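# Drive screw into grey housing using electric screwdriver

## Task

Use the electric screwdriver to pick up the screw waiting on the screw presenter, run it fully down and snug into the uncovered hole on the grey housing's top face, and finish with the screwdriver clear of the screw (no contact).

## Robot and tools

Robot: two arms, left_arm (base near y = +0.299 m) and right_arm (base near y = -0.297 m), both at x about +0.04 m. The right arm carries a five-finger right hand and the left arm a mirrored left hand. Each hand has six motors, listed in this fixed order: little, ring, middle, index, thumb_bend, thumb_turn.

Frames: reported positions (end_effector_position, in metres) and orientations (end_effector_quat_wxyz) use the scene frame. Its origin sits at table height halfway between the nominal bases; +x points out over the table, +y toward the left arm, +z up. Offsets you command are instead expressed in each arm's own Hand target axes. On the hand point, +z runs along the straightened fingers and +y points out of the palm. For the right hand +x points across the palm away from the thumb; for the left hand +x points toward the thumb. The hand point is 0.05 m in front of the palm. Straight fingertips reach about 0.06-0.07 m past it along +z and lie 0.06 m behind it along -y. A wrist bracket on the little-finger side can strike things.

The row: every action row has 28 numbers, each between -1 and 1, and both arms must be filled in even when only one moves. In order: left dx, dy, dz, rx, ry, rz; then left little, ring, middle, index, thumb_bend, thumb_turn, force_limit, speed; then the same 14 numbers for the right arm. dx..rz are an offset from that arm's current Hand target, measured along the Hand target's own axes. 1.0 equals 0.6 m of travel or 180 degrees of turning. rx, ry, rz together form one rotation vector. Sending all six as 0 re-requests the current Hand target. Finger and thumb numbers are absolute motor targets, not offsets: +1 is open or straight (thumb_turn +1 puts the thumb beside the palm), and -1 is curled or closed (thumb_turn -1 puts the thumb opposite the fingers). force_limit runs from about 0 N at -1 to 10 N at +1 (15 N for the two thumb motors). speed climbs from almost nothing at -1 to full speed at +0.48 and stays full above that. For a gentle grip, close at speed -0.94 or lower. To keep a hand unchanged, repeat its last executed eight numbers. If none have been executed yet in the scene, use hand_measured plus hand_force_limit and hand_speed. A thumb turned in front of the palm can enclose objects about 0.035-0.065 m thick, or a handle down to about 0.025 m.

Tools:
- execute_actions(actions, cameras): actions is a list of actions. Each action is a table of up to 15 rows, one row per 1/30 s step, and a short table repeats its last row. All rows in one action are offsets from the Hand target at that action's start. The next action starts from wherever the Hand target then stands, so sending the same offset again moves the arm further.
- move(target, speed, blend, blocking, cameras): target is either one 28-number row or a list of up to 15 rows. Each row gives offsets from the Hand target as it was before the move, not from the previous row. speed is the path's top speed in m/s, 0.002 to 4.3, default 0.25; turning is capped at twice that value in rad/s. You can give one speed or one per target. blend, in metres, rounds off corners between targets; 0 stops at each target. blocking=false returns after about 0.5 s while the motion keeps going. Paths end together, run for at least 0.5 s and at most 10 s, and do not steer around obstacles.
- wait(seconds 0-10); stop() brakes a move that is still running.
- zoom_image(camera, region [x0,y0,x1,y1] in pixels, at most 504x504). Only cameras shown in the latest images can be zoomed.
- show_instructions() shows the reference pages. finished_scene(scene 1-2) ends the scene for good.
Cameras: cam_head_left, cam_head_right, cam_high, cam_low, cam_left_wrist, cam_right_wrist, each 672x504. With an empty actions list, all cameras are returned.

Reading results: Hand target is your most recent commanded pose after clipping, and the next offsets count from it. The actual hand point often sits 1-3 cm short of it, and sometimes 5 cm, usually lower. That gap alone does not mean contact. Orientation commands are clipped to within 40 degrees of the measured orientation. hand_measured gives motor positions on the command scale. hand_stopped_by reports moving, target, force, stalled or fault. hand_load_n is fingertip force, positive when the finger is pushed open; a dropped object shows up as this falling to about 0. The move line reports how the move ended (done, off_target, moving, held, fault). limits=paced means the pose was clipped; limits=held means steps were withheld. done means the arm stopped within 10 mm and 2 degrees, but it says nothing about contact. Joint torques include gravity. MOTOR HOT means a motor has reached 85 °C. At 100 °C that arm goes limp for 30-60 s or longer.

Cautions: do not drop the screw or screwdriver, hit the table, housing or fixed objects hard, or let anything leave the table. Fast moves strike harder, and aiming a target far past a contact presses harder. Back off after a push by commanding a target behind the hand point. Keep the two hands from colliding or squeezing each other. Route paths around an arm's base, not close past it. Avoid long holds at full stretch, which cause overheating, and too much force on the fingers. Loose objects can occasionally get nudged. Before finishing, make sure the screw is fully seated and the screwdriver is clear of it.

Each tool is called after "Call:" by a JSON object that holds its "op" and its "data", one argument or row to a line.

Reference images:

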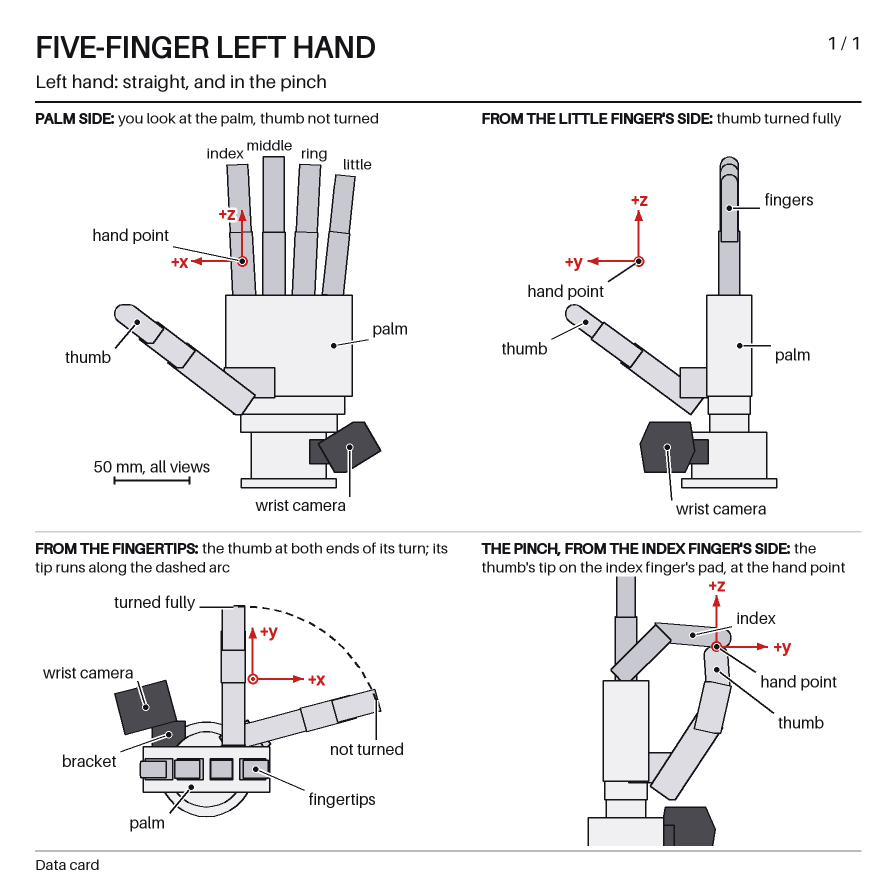

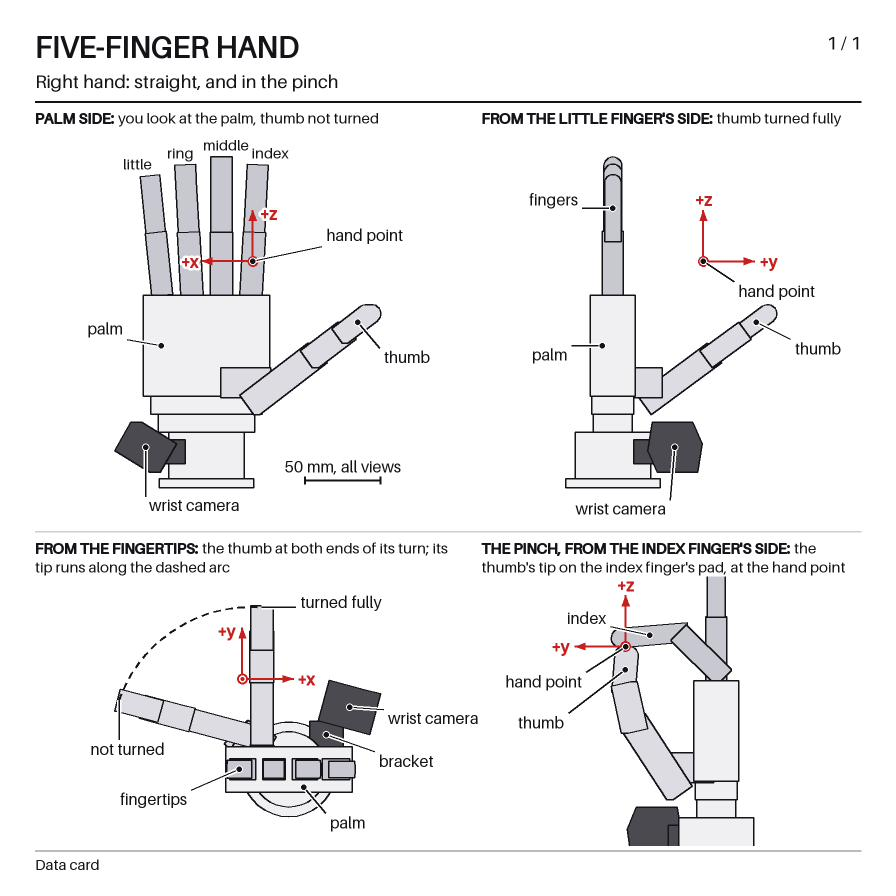

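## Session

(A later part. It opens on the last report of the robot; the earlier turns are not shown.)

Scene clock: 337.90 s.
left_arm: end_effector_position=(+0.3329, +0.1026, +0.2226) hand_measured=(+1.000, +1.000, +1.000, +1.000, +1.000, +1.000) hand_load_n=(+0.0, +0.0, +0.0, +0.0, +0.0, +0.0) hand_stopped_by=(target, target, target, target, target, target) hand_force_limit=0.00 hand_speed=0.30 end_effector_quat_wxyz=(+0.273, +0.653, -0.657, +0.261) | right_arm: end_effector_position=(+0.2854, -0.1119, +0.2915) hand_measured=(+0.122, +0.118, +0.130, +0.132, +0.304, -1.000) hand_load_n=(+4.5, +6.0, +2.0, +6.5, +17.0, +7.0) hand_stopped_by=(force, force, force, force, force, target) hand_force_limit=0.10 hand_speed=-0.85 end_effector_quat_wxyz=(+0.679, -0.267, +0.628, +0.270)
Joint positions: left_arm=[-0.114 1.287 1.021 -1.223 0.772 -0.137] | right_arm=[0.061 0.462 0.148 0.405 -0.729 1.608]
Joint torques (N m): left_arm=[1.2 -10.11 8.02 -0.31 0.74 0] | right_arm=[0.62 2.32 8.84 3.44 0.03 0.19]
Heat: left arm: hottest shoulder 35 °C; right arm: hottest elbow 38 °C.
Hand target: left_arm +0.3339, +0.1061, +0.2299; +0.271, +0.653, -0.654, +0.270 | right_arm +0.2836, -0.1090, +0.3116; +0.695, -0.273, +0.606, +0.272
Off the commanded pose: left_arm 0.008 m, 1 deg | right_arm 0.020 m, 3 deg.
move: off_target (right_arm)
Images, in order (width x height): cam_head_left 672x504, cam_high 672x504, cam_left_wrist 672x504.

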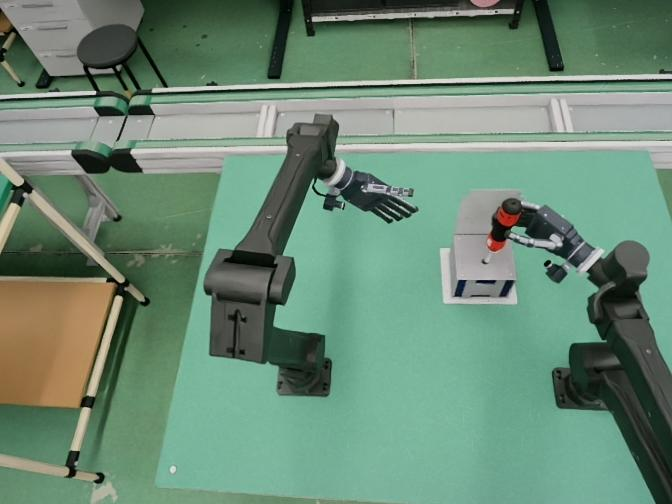

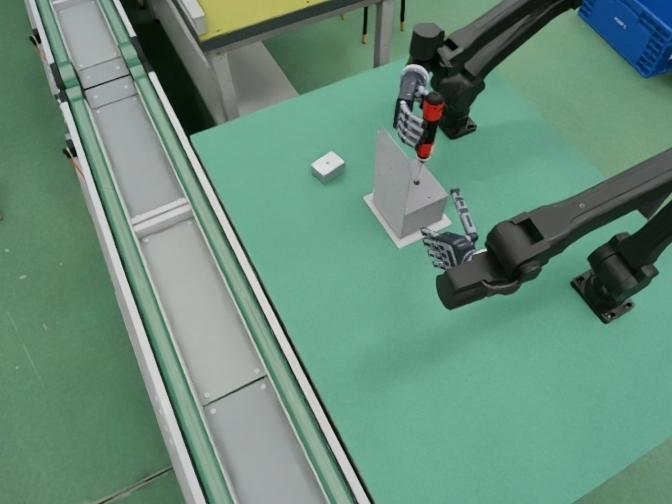

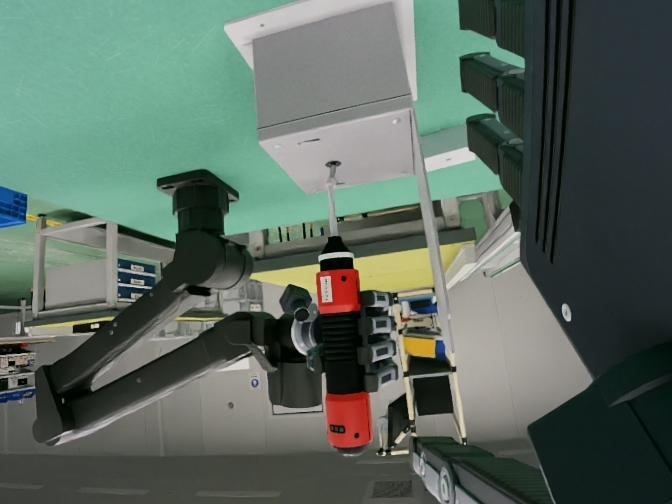

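Call:
{"op": "move", "data": {
  "target": [0,0,0,0,0,0,1,1,1,1,1,1,0,0.3,0.0020,-0.0050,0.0070,0,0,0,-0.15,-0.15,-0.15,-0.15,0.1,-1,0.1,-0.85],
  "speed": 0.03,
  "cameras": ["cam_left_wrist","cam_head_left","cam_high"]
}}

Call:
{"op": "zoom_image", "data": {
  "camera": "cam_left_wrist",
  "region": [310, 150, 350, 200]
}}

Call:
{"op": "zoom_image", "data": {
  "camera": "cam_high",
  "region": [404, 156, 434, 192]
}}

Call:
{"op": "zoom_image", "data": {
  "camera": "cam_head_left",
  "region": [474, 242, 498, 266]
}}

Scene clock: 345.53 s.
left_arm: end_effector_position=(+0.3329, +0.1026, +0.2226) hand_measured=(+1.000, +1.000, +1.000, +1.000, +1.000, +1.000) hand_load_n=(+0.0, +0.0, +0.0, +0.0, -0.5, +0.0) hand_stopped_by=(target, target, target, target, target, target) hand_force_limit=0.00 hand_speed=0.30 end_effector_quat_wxyz=(+0.273, +0.653, -0.657, +0.261) | right_arm: end_effector_position=(+0.2891, -0.1118, +0.2903) hand_measured=(+0.122, +0.118, +0.130, +0.132, +0.304, -1.000) hand_load_n=(+5.0, +6.0, +2.5, +6.5, +16.5, +6.5) hand_stopped_by=(force, force, force, force, force, target) hand_force_limit=0.10 hand_speed=-0.85 end_effector_quat_wxyz=(+0.681, -0.268, +0.627, +0.269)
Joint positions: left_arm=[-0.114 1.287 1.021 -1.223 0.772 -0.137] | right_arm=[0.061 0.498 0.148 0.445 -0.729 1.608]
Joint torques (N m): left_arm=[1.08 -10.29 8.03 -0.31 0.77 -0.01] | right_arm=[0.91 2.32 9.1 3.21 0.12 0.19]
Heat: left arm: hottest shoulder 35 °C; right arm: hottest elbow 37 °C.
Hand target: left_arm +0.3339, +0.1061, +0.2299; +0.271, +0.653, -0.654, +0.270 | right_arm +0.2888, -0.1080, +0.3110; +0.695, -0.273, +0.606, +0.272
Off the commanded pose: left_arm 0.008 m, 1 deg | right_arm 0.021 m, 3 deg.
move: off_target (right_arm)
Images, in order (width x height): cam_head_left 672x504, cam_high 672x504, cam_left_wrist 672x504.

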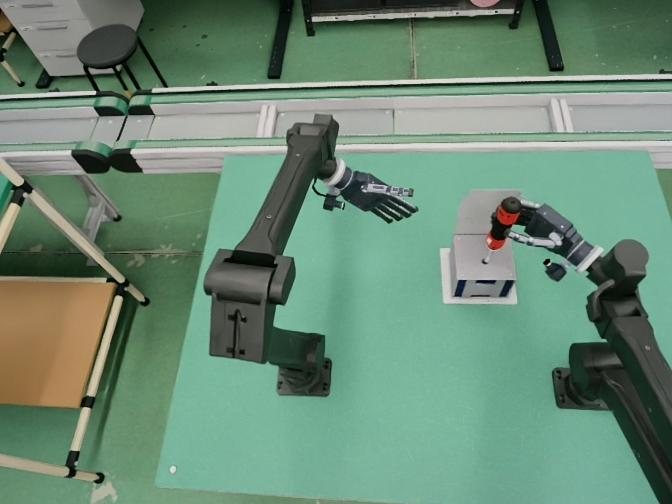

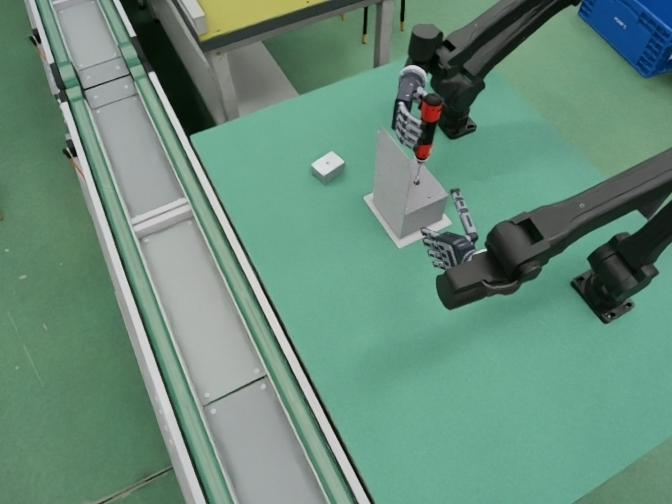

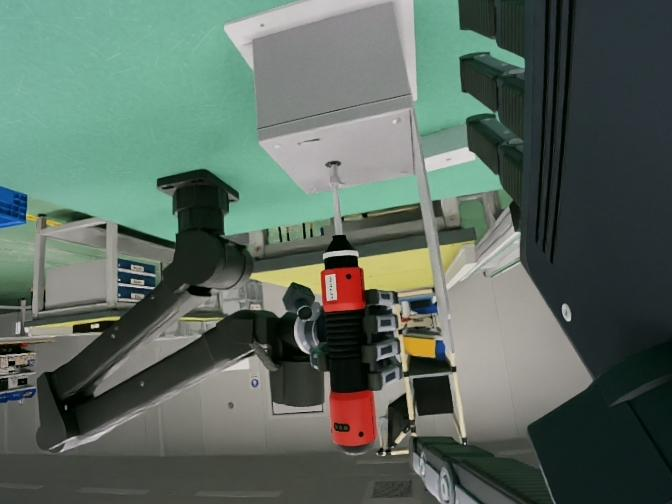

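Scaled by 10.080.

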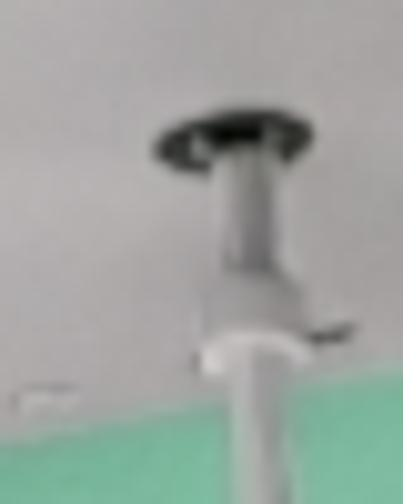

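Scaled by 14.000.

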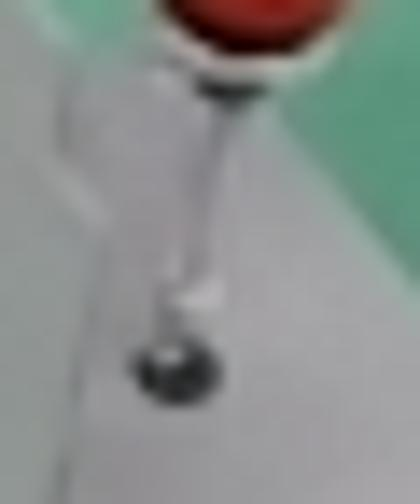

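Scaled by 21.000.

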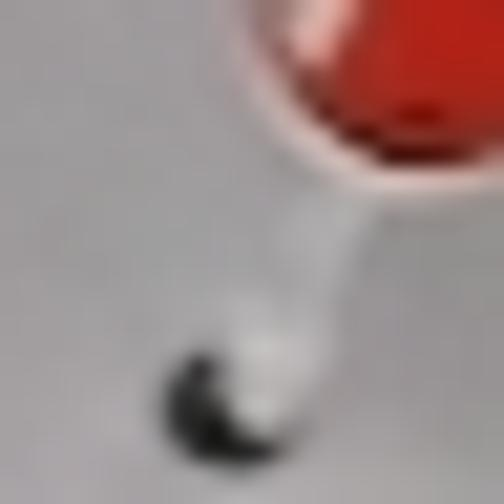

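Call:
{"op": "move", "data": {
  "target": [
    [0,0,0,0,0,0,1,1,1,1,1,1,0,0.3,-0.068,-0.021,-0.017,0,0,0,-0.15,-0.15,-0.15,-0.15,0.1,-1,0.1,-0.85],
    [0,0,0,0,0,0,1,1,1,1,1,1,0,0.3,-0.0180,0.0046,-0.0020,0,0,0,-0.15,-0.15,-0.15,-0.15,0.1,-1,0.1,-0.85]
  ],
  "speed": 0.06,
  "cameras": ["cam_left_wrist","cam_head_left","cam_high"]
}}

Call:
{"op": "zoom_image", "data": {
  "camera": "cam_left_wrist",
  "region": [310, 150, 350, 200]
}}

Call:
{"op": "zoom_image", "data": {
  "camera": "cam_high",
  "region": [404, 156, 434, 192]
}}

Call:
{"op": "zoom_image", "data": {
  "camera": "cam_head_left",
  "region": [474, 242, 498, 266]
}}

Scene clock: 352.33 s.
left_arm: end_effector_position=(+0.3329, +0.1026, +0.2226) hand_measured=(+1.000, +1.000, +1.000, +1.000, +1.000, +1.000) hand_load_n=(+0.0, +0.0, +0.0, +0.0, +0.0, +0.0) hand_stopped_by=(target, target, target, target, target, target) hand_force_limit=0.00 hand_speed=0.30 end_effector_quat_wxyz=(+0.273, +0.653, -0.657, +0.261) | right_arm: end_effector_position=(+0.2871, -0.1117, +0.2985) hand_measured=(+0.122, +0.118, +0.130, +0.132, +0.304, -1.000) hand_load_n=(+4.5, +6.0, +2.5, +7.0, +16.5, +6.5) hand_stopped_by=(force, force, force, force, force, target) hand_force_limit=0.10 hand_speed=-0.85 end_effector_quat_wxyz=(+0.676, -0.265, +0.632, +0.272)
Joint positions: left_arm=[-0.114 1.287 1.021 -1.223 0.772 -0.137] | right_arm=[0.063 0.452 0.17 0.364 -0.727 1.611]
Joint torques (N m): left_arm=[1.38 -10.17 8.01 -0.36 0.77 -0.02] | right_arm=[1.2 2.2 9.16 3.55 0.24 0.13]
Heat: left arm: hottest shoulder 35 °C; right arm: hottest elbow 37 °C.
Hand target: left_arm +0.3339, +0.1061, +0.2299; +0.271, +0.653, -0.654, +0.270 | right_arm +0.2848, -0.1075, +0.3215; +0.695, -0.273, +0.606, +0.272
Off the commanded pose: left_arm 0.008 m, 1 deg | right_arm 0.023 m, 4 deg.
move: off_target (right_arm)
Images, in order (width x height): cam_head_left 672x504, cam_high 672x504, cam_left_wrist 672x504.

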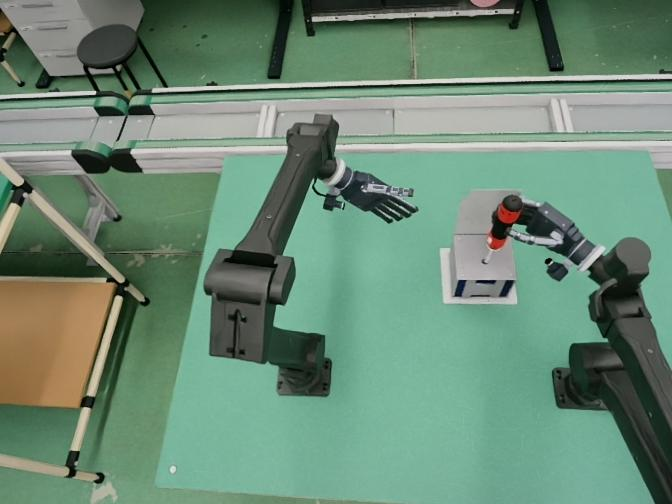

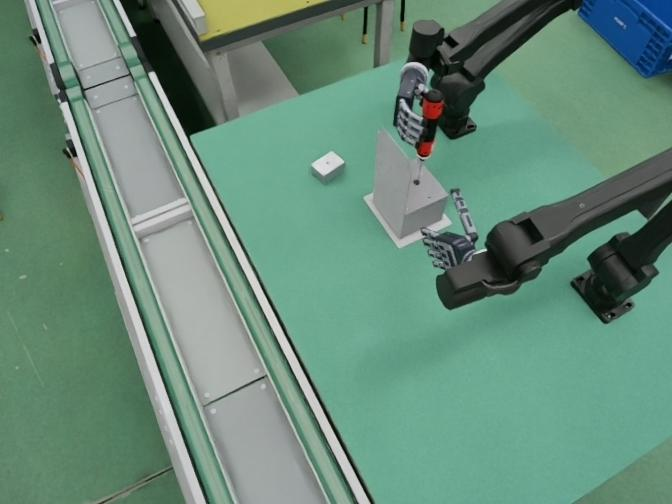

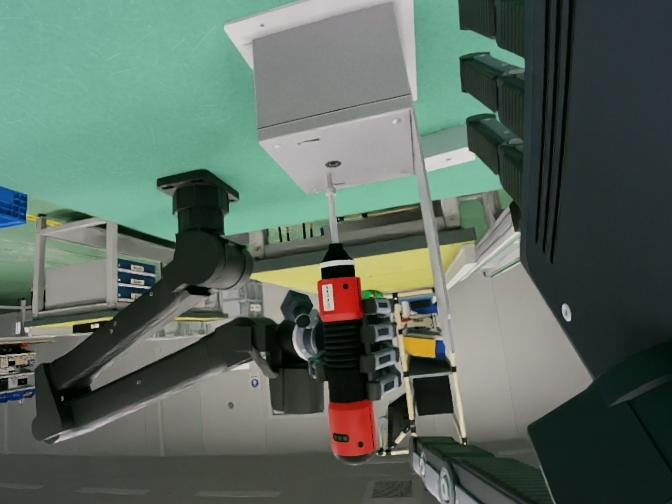

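Scaled by 10.080.

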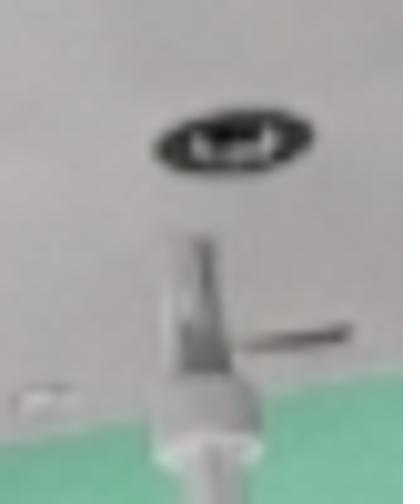

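Scaled by 14.000.

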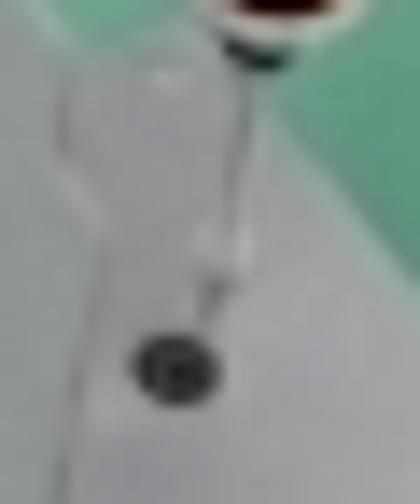

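Scaled by 21.000.

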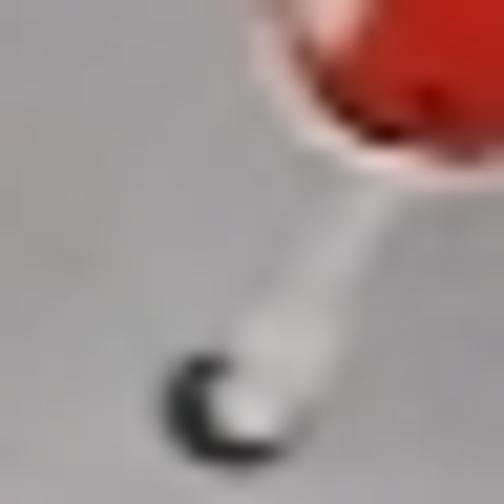

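Call:
{"op": "move", "data": {
  "target": [
    [0,0,0,0,0,0,1,1,1,1,1,1,0,0.3,-0.0583,-0.0295,-0.0092,0,0,0,-0.15,-0.15,-0.15,-0.15,0.1,-1,0.1,-0.85],
    [0,0,0,0,0,0,1,1,1,1,1,1,0,0.3,-0.024,-0.0067,0.0082,0,0,0,-0.15,-0.15,-0.15,-0.15,0.1,-1,0.1,-0.85],
    [0,0,0,0,0,0,1,1,1,1,1,1,0,0.3,0.0128,-0.0048,0.0038,0,0,0,-0.15,-0.15,-0.15,-0.15,0.1,-1,0.1,-0.85]
  ],
  "speed": 0.06,
  "cameras": ["cam_left_wrist","cam_head_left","cam_high"]
}}

Call:
{"op": "zoom_image", "data": {
  "camera": "cam_left_wrist",
  "region": [310, 150, 350, 200]
}}

Call:
{"op": "zoom_image", "data": {
  "camera": "cam_high",
  "region": [404, 156, 434, 192]
}}

Call:
{"op": "zoom_image", "data": {
  "camera": "cam_head_left",
  "region": [474, 242, 498, 266]
}}

Scene clock: 358.60 s.
left_arm: end_effector_position=(+0.3329, +0.1026, +0.2226) hand_measured=(+1.000, +1.000, +1.000, +1.000, +1.000, +1.000) hand_load_n=(+0.0, +0.0, +0.0, +0.0, +0.0, +0.0) hand_stopped_by=(target, target, target, target, target, target) hand_force_limit=0.00 hand_speed=0.30 end_effector_quat_wxyz=(+0.273, +0.653, -0.657, +0.261) | right_arm: end_effector_position=(+0.2910, -0.1115, +0.2924) hand_measured=(+0.122, +0.118, +0.130, +0.132, +0.304, -1.000) hand_load_n=(+4.5, +6.0, +2.5, +7.0, +16.5, +7.0) hand_stopped_by=(force, force, force, force, force, target) hand_force_limit=0.10 hand_speed=-0.85 end_effector_quat_wxyz=(+0.677, -0.266, +0.631, +0.271)
Joint positions: left_arm=[-0.114 1.287 1.021 -1.223 0.772 -0.137] | right_arm=[0.063 0.498 0.159 0.424 -0.727 1.61]
Joint torques (N m): left_arm=[1.14 -10.05 8.03 -0.31 0.77 -0.02] | right_arm=[1.08 1.9 8.98 3.55 0.19 0.16]
Heat: left arm: hottest shoulder 35 °C; right arm: hottest elbow 38 °C.
Hand target: left_arm +0.3339, +0.1061, +0.2299; +0.271, +0.653, -0.654, +0.270 | right_arm +0.2893, -0.1075, +0.3143; +0.695, -0.273, +0.606, +0.272
Off the commanded pose: left_arm 0.008 m, 1 deg | right_arm 0.022 m, 4 deg.
move: off_target (right_arm)
Images, in order (width x height): cam_head_left 672x504, cam_high 672x504, cam_left_wrist 672x504.

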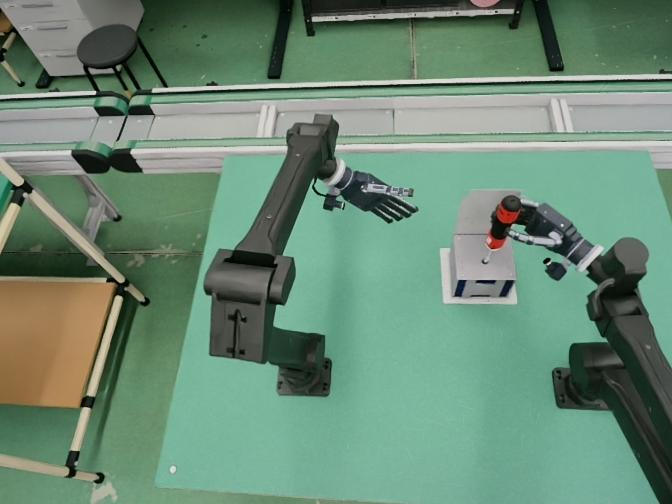

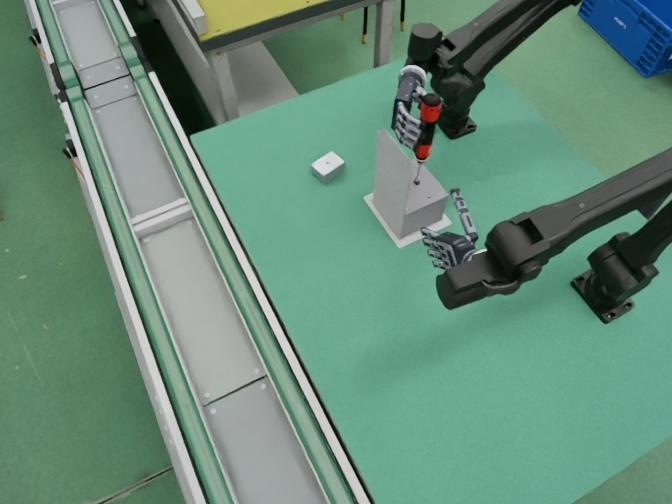

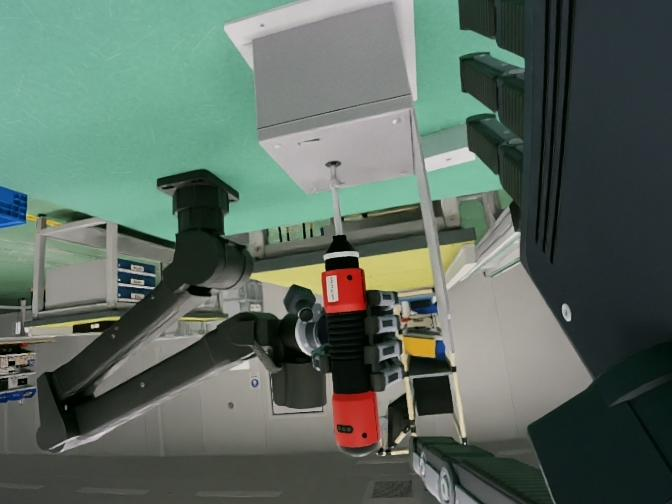

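Scaled by 10.080.

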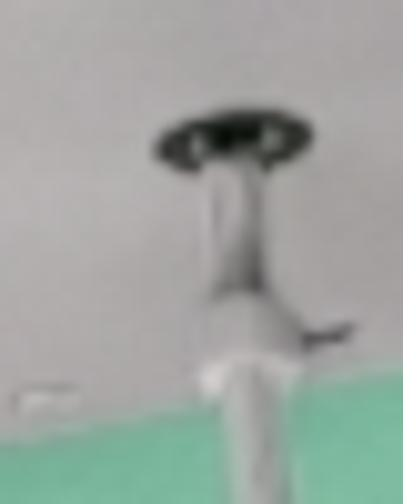

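Scaled by 14.000.

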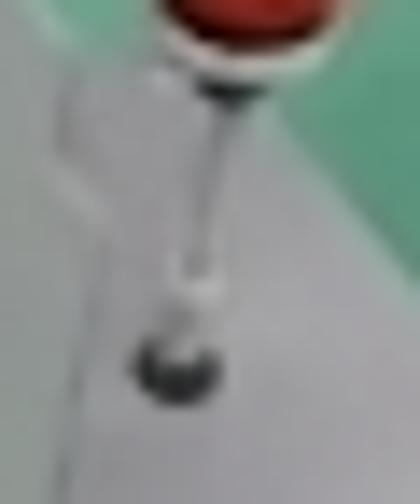

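Scaled by 21.000.

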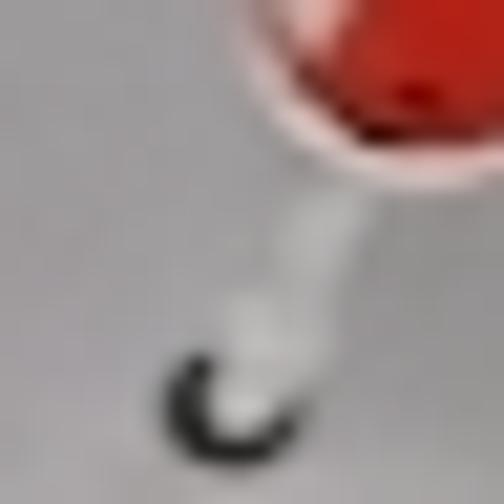

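Call:
{"op": "move", "data": {
  "target": [0,0,0,0,0,0,1,1,1,1,1,1,0,0.3,0.0115,0.001,-0.0003,0,0,0,-0.15,-0.15,-0.15,-0.15,0.1,-1,0.1,-0.85],
  "speed": 0.03,
  "cameras": ["cam_left_wrist","cam_head_left","cam_high"]
}}

Call:
{"op": "zoom_image", "data": {
  "camera": "cam_left_wrist",
  "region": [310, 150, 350, 200]
}}

Call:
{"op": "zoom_image", "data": {
  "camera": "cam_high",
  "region": [404, 156, 434, 192]
}}

Call:
{"op": "zoom_image", "data": {
  "camera": "cam_head_left",
  "region": [474, 242, 498, 266]
}}

Scene clock: 361.93 s.
left_arm: end_effector_position=(+0.3329, +0.1026, +0.2226) hand_measured=(+1.000, +1.000, +1.000, +1.000, +1.000, +1.000) hand_load_n=(+0.0, +0.0, +0.0, +0.0, +0.0, -0.5) hand_stopped_by=(target, target, target, target, target, target) hand_force_limit=0.00 hand_speed=0.30 end_effector_quat_wxyz=(+0.273, +0.653, -0.657, +0.261) | right_arm: end_effector_position=(+0.2907, -0.1109, +0.2891) hand_measured=(+0.122, +0.118, +0.130, +0.132, +0.304, -1.000) hand_load_n=(+4.0, +5.5, +2.5, +7.0, +17.0, +7.0) hand_stopped_by=(force, force, force, force, force, target) hand_force_limit=0.10 hand_speed=-0.85 end_effector_quat_wxyz=(+0.680, -0.267, +0.627, +0.271)
Joint positions: left_arm=[-0.114 1.287 1.021 -1.223 0.772 -0.137] | right_arm=[0.066 0.515 0.148 0.461 -0.726 1.61]
Joint torques (N m): left_arm=[1.03 -9.93 8.01 -0.25 0.75 0] | right_arm=[1.2 2.02 8.62 3.43 0.27 0.15]
Heat: left arm: hottest shoulder 35 °C; right arm: hottest elbow 38 °C.
Hand target: left_arm +0.3339, +0.1061, +0.2299; +0.271, +0.653, -0.654, +0.270 | right_arm +0.2895, -0.1069, +0.3074; +0.695, -0.273, +0.606, +0.272
Off the commanded pose: left_arm 0.008 m, 1 deg | right_arm 0.019 m, 3 deg.
move: off_target (right_arm)
Images, in order (width x height): cam_head_left 672x504, cam_high 672x504, cam_left_wrist 672x504.

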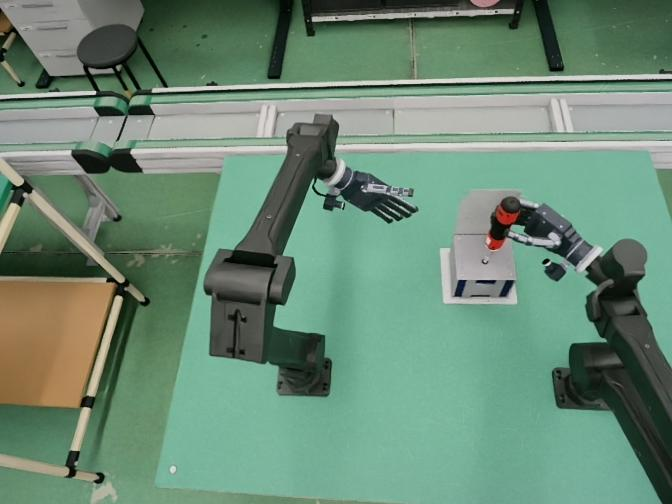

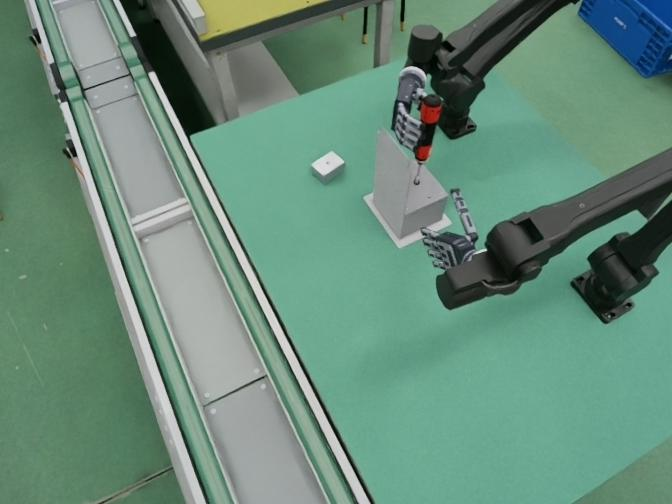

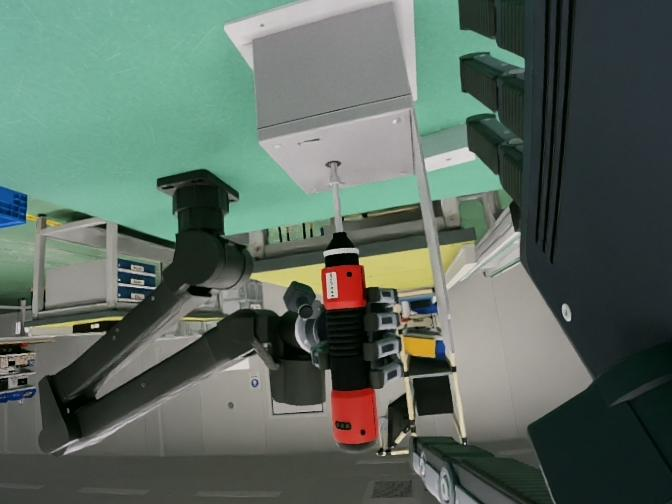

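Scaled by 10.080.

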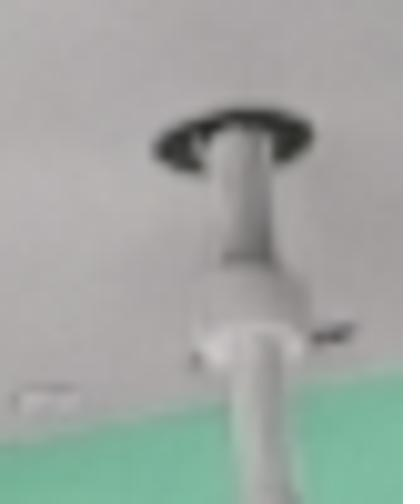

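Scaled by 14.000.

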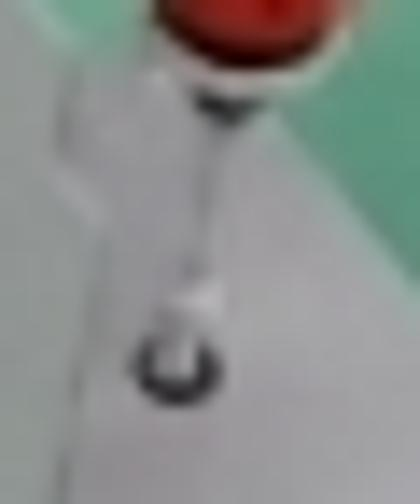

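Scaled by 21.000.

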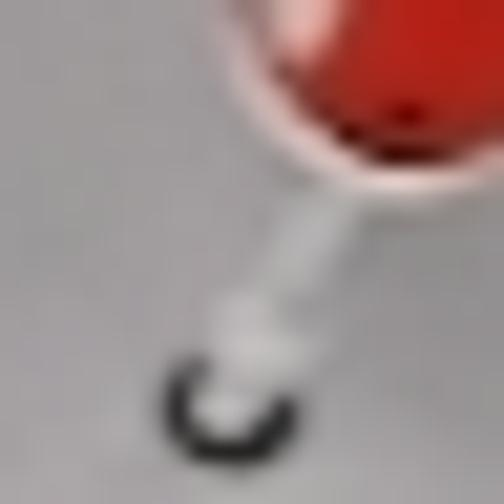

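Call:
{"op": "move", "data": {
  "target": [0,0,0,0,0,0,1,1,1,1,1,1,0,0.3,0.0132,0.0012,-0.0035,0,0,0,-0.15,-0.15,-0.15,-0.15,0.1,-1,0.1,-0.85],
  "speed": 0.03,
  "cameras": ["cam_left_wrist","cam_head_left","cam_high"]
}}

Call:
{"op": "zoom_image", "data": {
  "camera": "cam_left_wrist",
  "region": [310, 150, 350, 200]
}}

Call:
{"op": "zoom_image", "data": {
  "camera": "cam_high",
  "region": [404, 156, 434, 192]
}}

Call:
{"op": "zoom_image", "data": {
  "camera": "cam_head_left",
  "region": [474, 242, 498, 266]
}}

Scene clock: 365.07 s.
left_arm: end_effector_position=(+0.3329, +0.1026, +0.2226) hand_measured=(+1.000, +1.000, +1.000, +1.000, +1.000, +1.000) hand_load_n=(+0.5, +0.0, +0.0, +0.5, +0.0, +0.0) hand_stopped_by=(target, target, target, target, target, target) hand_force_limit=0.00 hand_speed=0.30 end_effector_quat_wxyz=(+0.273, +0.653, -0.657, +0.261) | right_arm: end_effector_position=(+0.2890, -0.1110, +0.2870) hand_measured=(+0.120, +0.118, +0.130, +0.132, +0.304, -1.000) hand_load_n=(+3.0, +5.0, +2.5, +7.5, +16.5, +8.0) hand_stopped_by=(force, force, force, force, force, target) hand_force_limit=0.10 hand_speed=-0.85 end_effector_quat_wxyz=(+0.685, -0.268, +0.621, +0.270)
Joint positions: left_arm=[-0.114 1.287 1.021 -1.223 0.772 -0.137] | right_arm=[0.066 0.525 0.135 0.504 -0.726 1.613]
Joint torques (N m): left_arm=[0.73 -9.82 8.1 -0.24 0.77 -0.02] | right_arm=[0.85 2.49 8.1 3.15 0.19 0.13]
Heat: left arm: hottest shoulder 35 °C; right arm: hottest elbow 38 °C.
Hand target: left_arm +0.3339, +0.1061, +0.2299; +0.271, +0.653, -0.654, +0.270 | right_arm +0.2885, -0.1075, +0.2992; +0.695, -0.273, +0.606, +0.272
Off the commanded pose: left_arm 0.008 m, 1 deg | right_arm 0.013 m, 2 deg.
move: off_target (right_arm)
Images, in order (width x height): cam_head_left 672x504, cam_high 672x504, cam_left_wrist 672x504.

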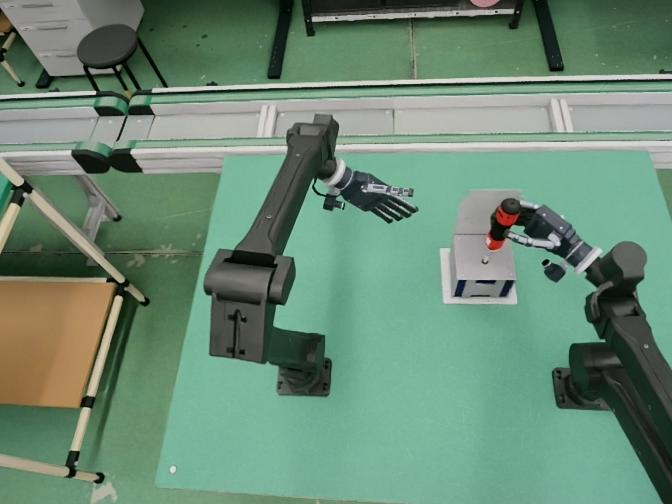

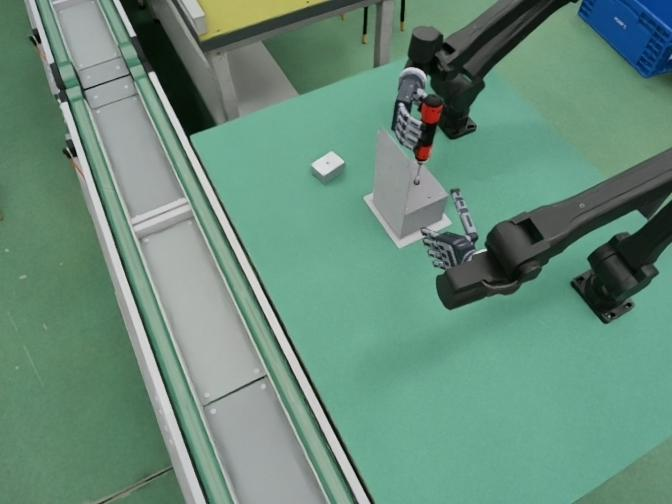

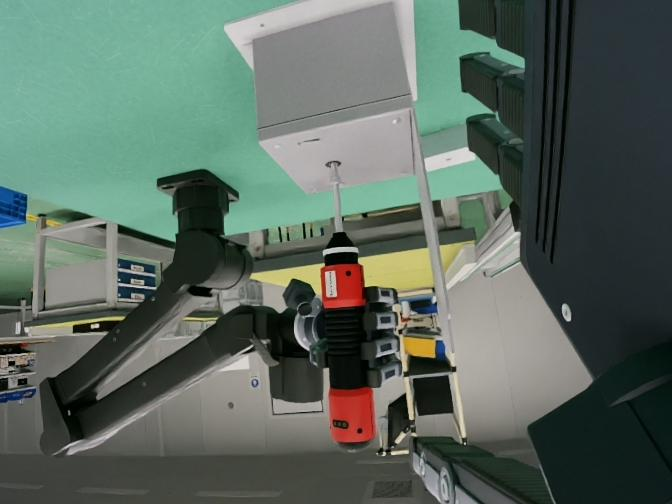

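Scaled by 10.080.

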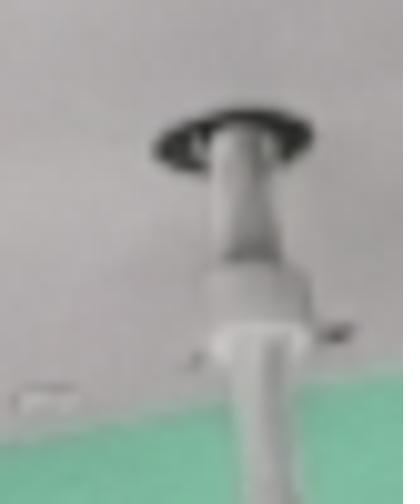

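Scaled by 14.000.

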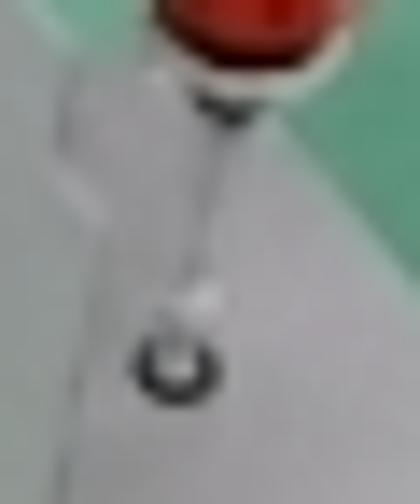

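Scaled by 21.000.

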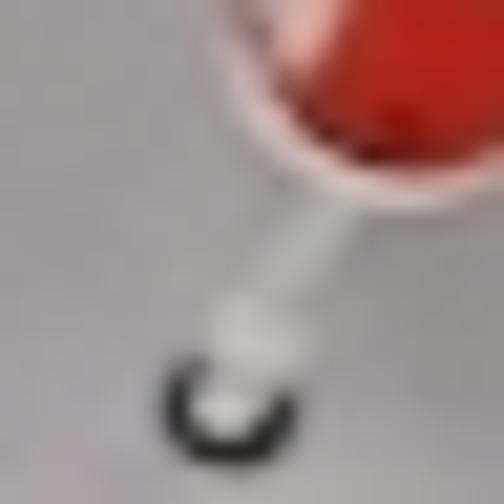

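Call:
{"op": "zoom_image", "data": {
  "camera": "cam_left_wrist",
  "region": [310, 380, 390, 460]
}}

Call:
{"op": "move", "data": {
  "target": [0,0,0,0,0,0,1,1,1,1,1,1,0,0.3,0.0165,0.0008,-0.0019,0,0,0,-0.15,-0.15,-0.15,-0.15,0.1,-1,0.1,-0.85],
  "speed": 0.03,
  "cameras": ["cam_left_wrist","cam_head_left","cam_high"]
}}

Call:
{"op": "zoom_image", "data": {
  "camera": "cam_left_wrist",
  "region": [310, 150, 350, 200]
}}

Call:
{"op": "zoom_image", "data": {
  "camera": "cam_high",
  "region": [404, 156, 434, 192]
}}

Scaled by 6.300.

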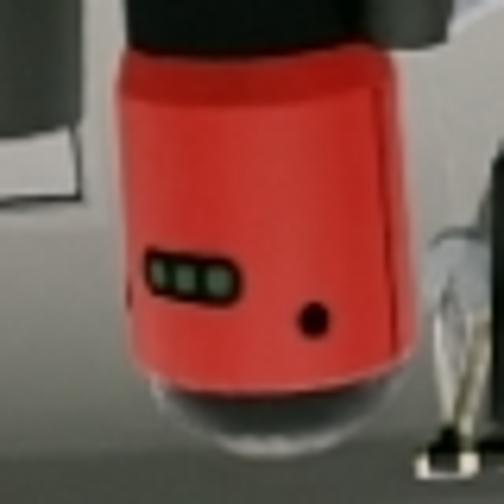

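Scene clock: 368.10 s.
left_arm: end_effector_position=(+0.3329, +0.1026, +0.2226) hand_measured=(+1.000, +1.000, +1.000, +1.000, +1.000, +1.000) hand_load_n=(+0.0, +0.0, +0.0, +0.0, +0.0, +0.0) hand_stopped_by=(target, target, target, target, target, target) hand_force_limit=0.00 hand_speed=0.30 end_effector_quat_wxyz=(+0.273, +0.653, -0.657, +0.261) | right_arm: end_effector_position=(+0.2890, -0.1115, +0.2827) hand_measured=(+0.120, +0.118, +0.130, +0.132, +0.304, -1.000) hand_load_n=(+1.5, +4.0, +3.0, +9.0, +16.0, +8.5) hand_stopped_by=(force, force, force, force, force, target) hand_force_limit=0.10 hand_speed=-0.85 end_effector_quat_wxyz=(+0.687, -0.265, +0.619, +0.274)
Joint positions: left_arm=[-0.114 1.287 1.021 -1.223 0.772 -0.137] | right_arm=[0.066 0.556 0.118 0.565 -0.726 1.63]
Joint torques (N m): left_arm=[0.97 -9.88 8.06 -0.28 0.75 -0.02] | right_arm=[0.85 2.73 7.65 2.95 0.21 0.08]
Heat: left arm: hottest shoulder 35 °C; right arm: hottest elbow 38 °C.
Hand target: left_arm +0.3339, +0.1061, +0.2299; +0.271, +0.653, -0.654, +0.270 | right_arm +0.2885, -0.1075, +0.2893; +0.695, -0.273, +0.606, +0.272
Off the commanded pose: left_arm 0.008 m, 1 deg | right_arm 0.008 m, 2 deg.
move: done
Images, in order (width x height): cam_head_left 672x504, cam_high 672x504, cam_left_wrist 672x504.

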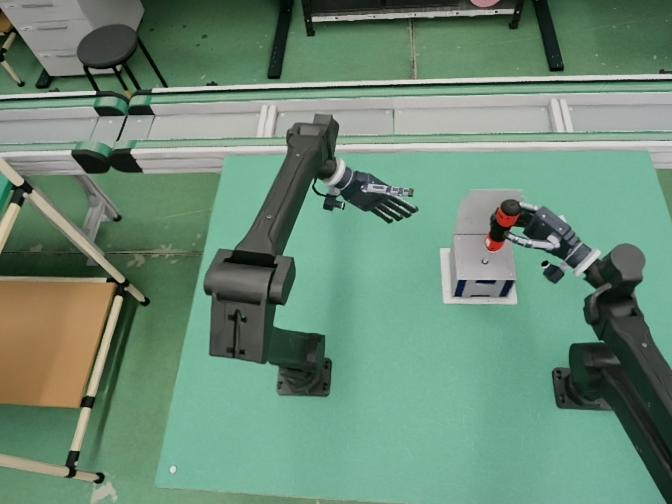

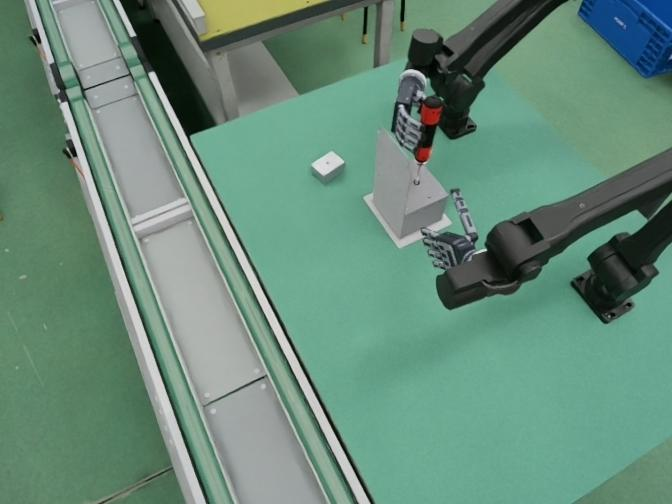

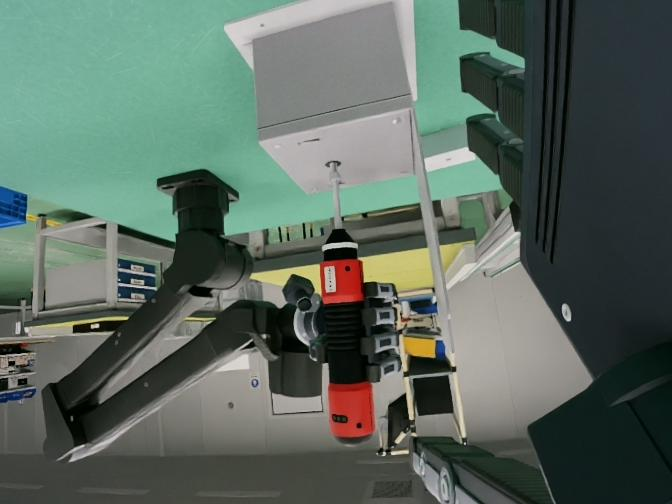

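Scaled by 10.080.

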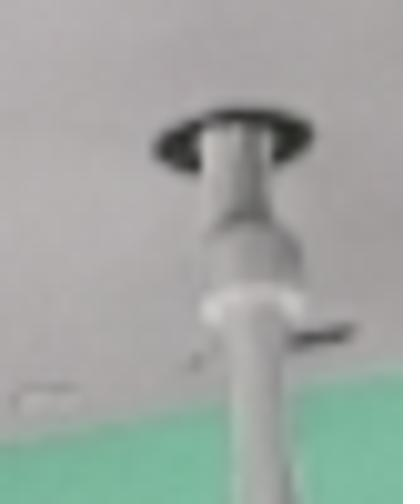

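Scaled by 14.000.

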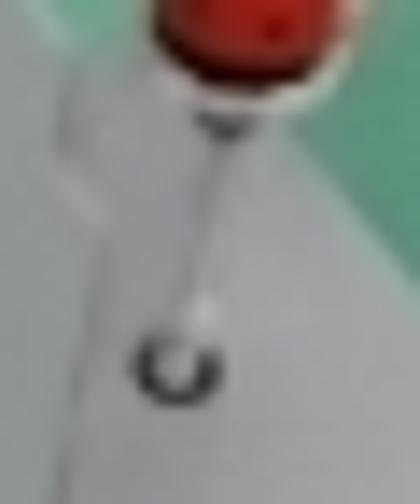

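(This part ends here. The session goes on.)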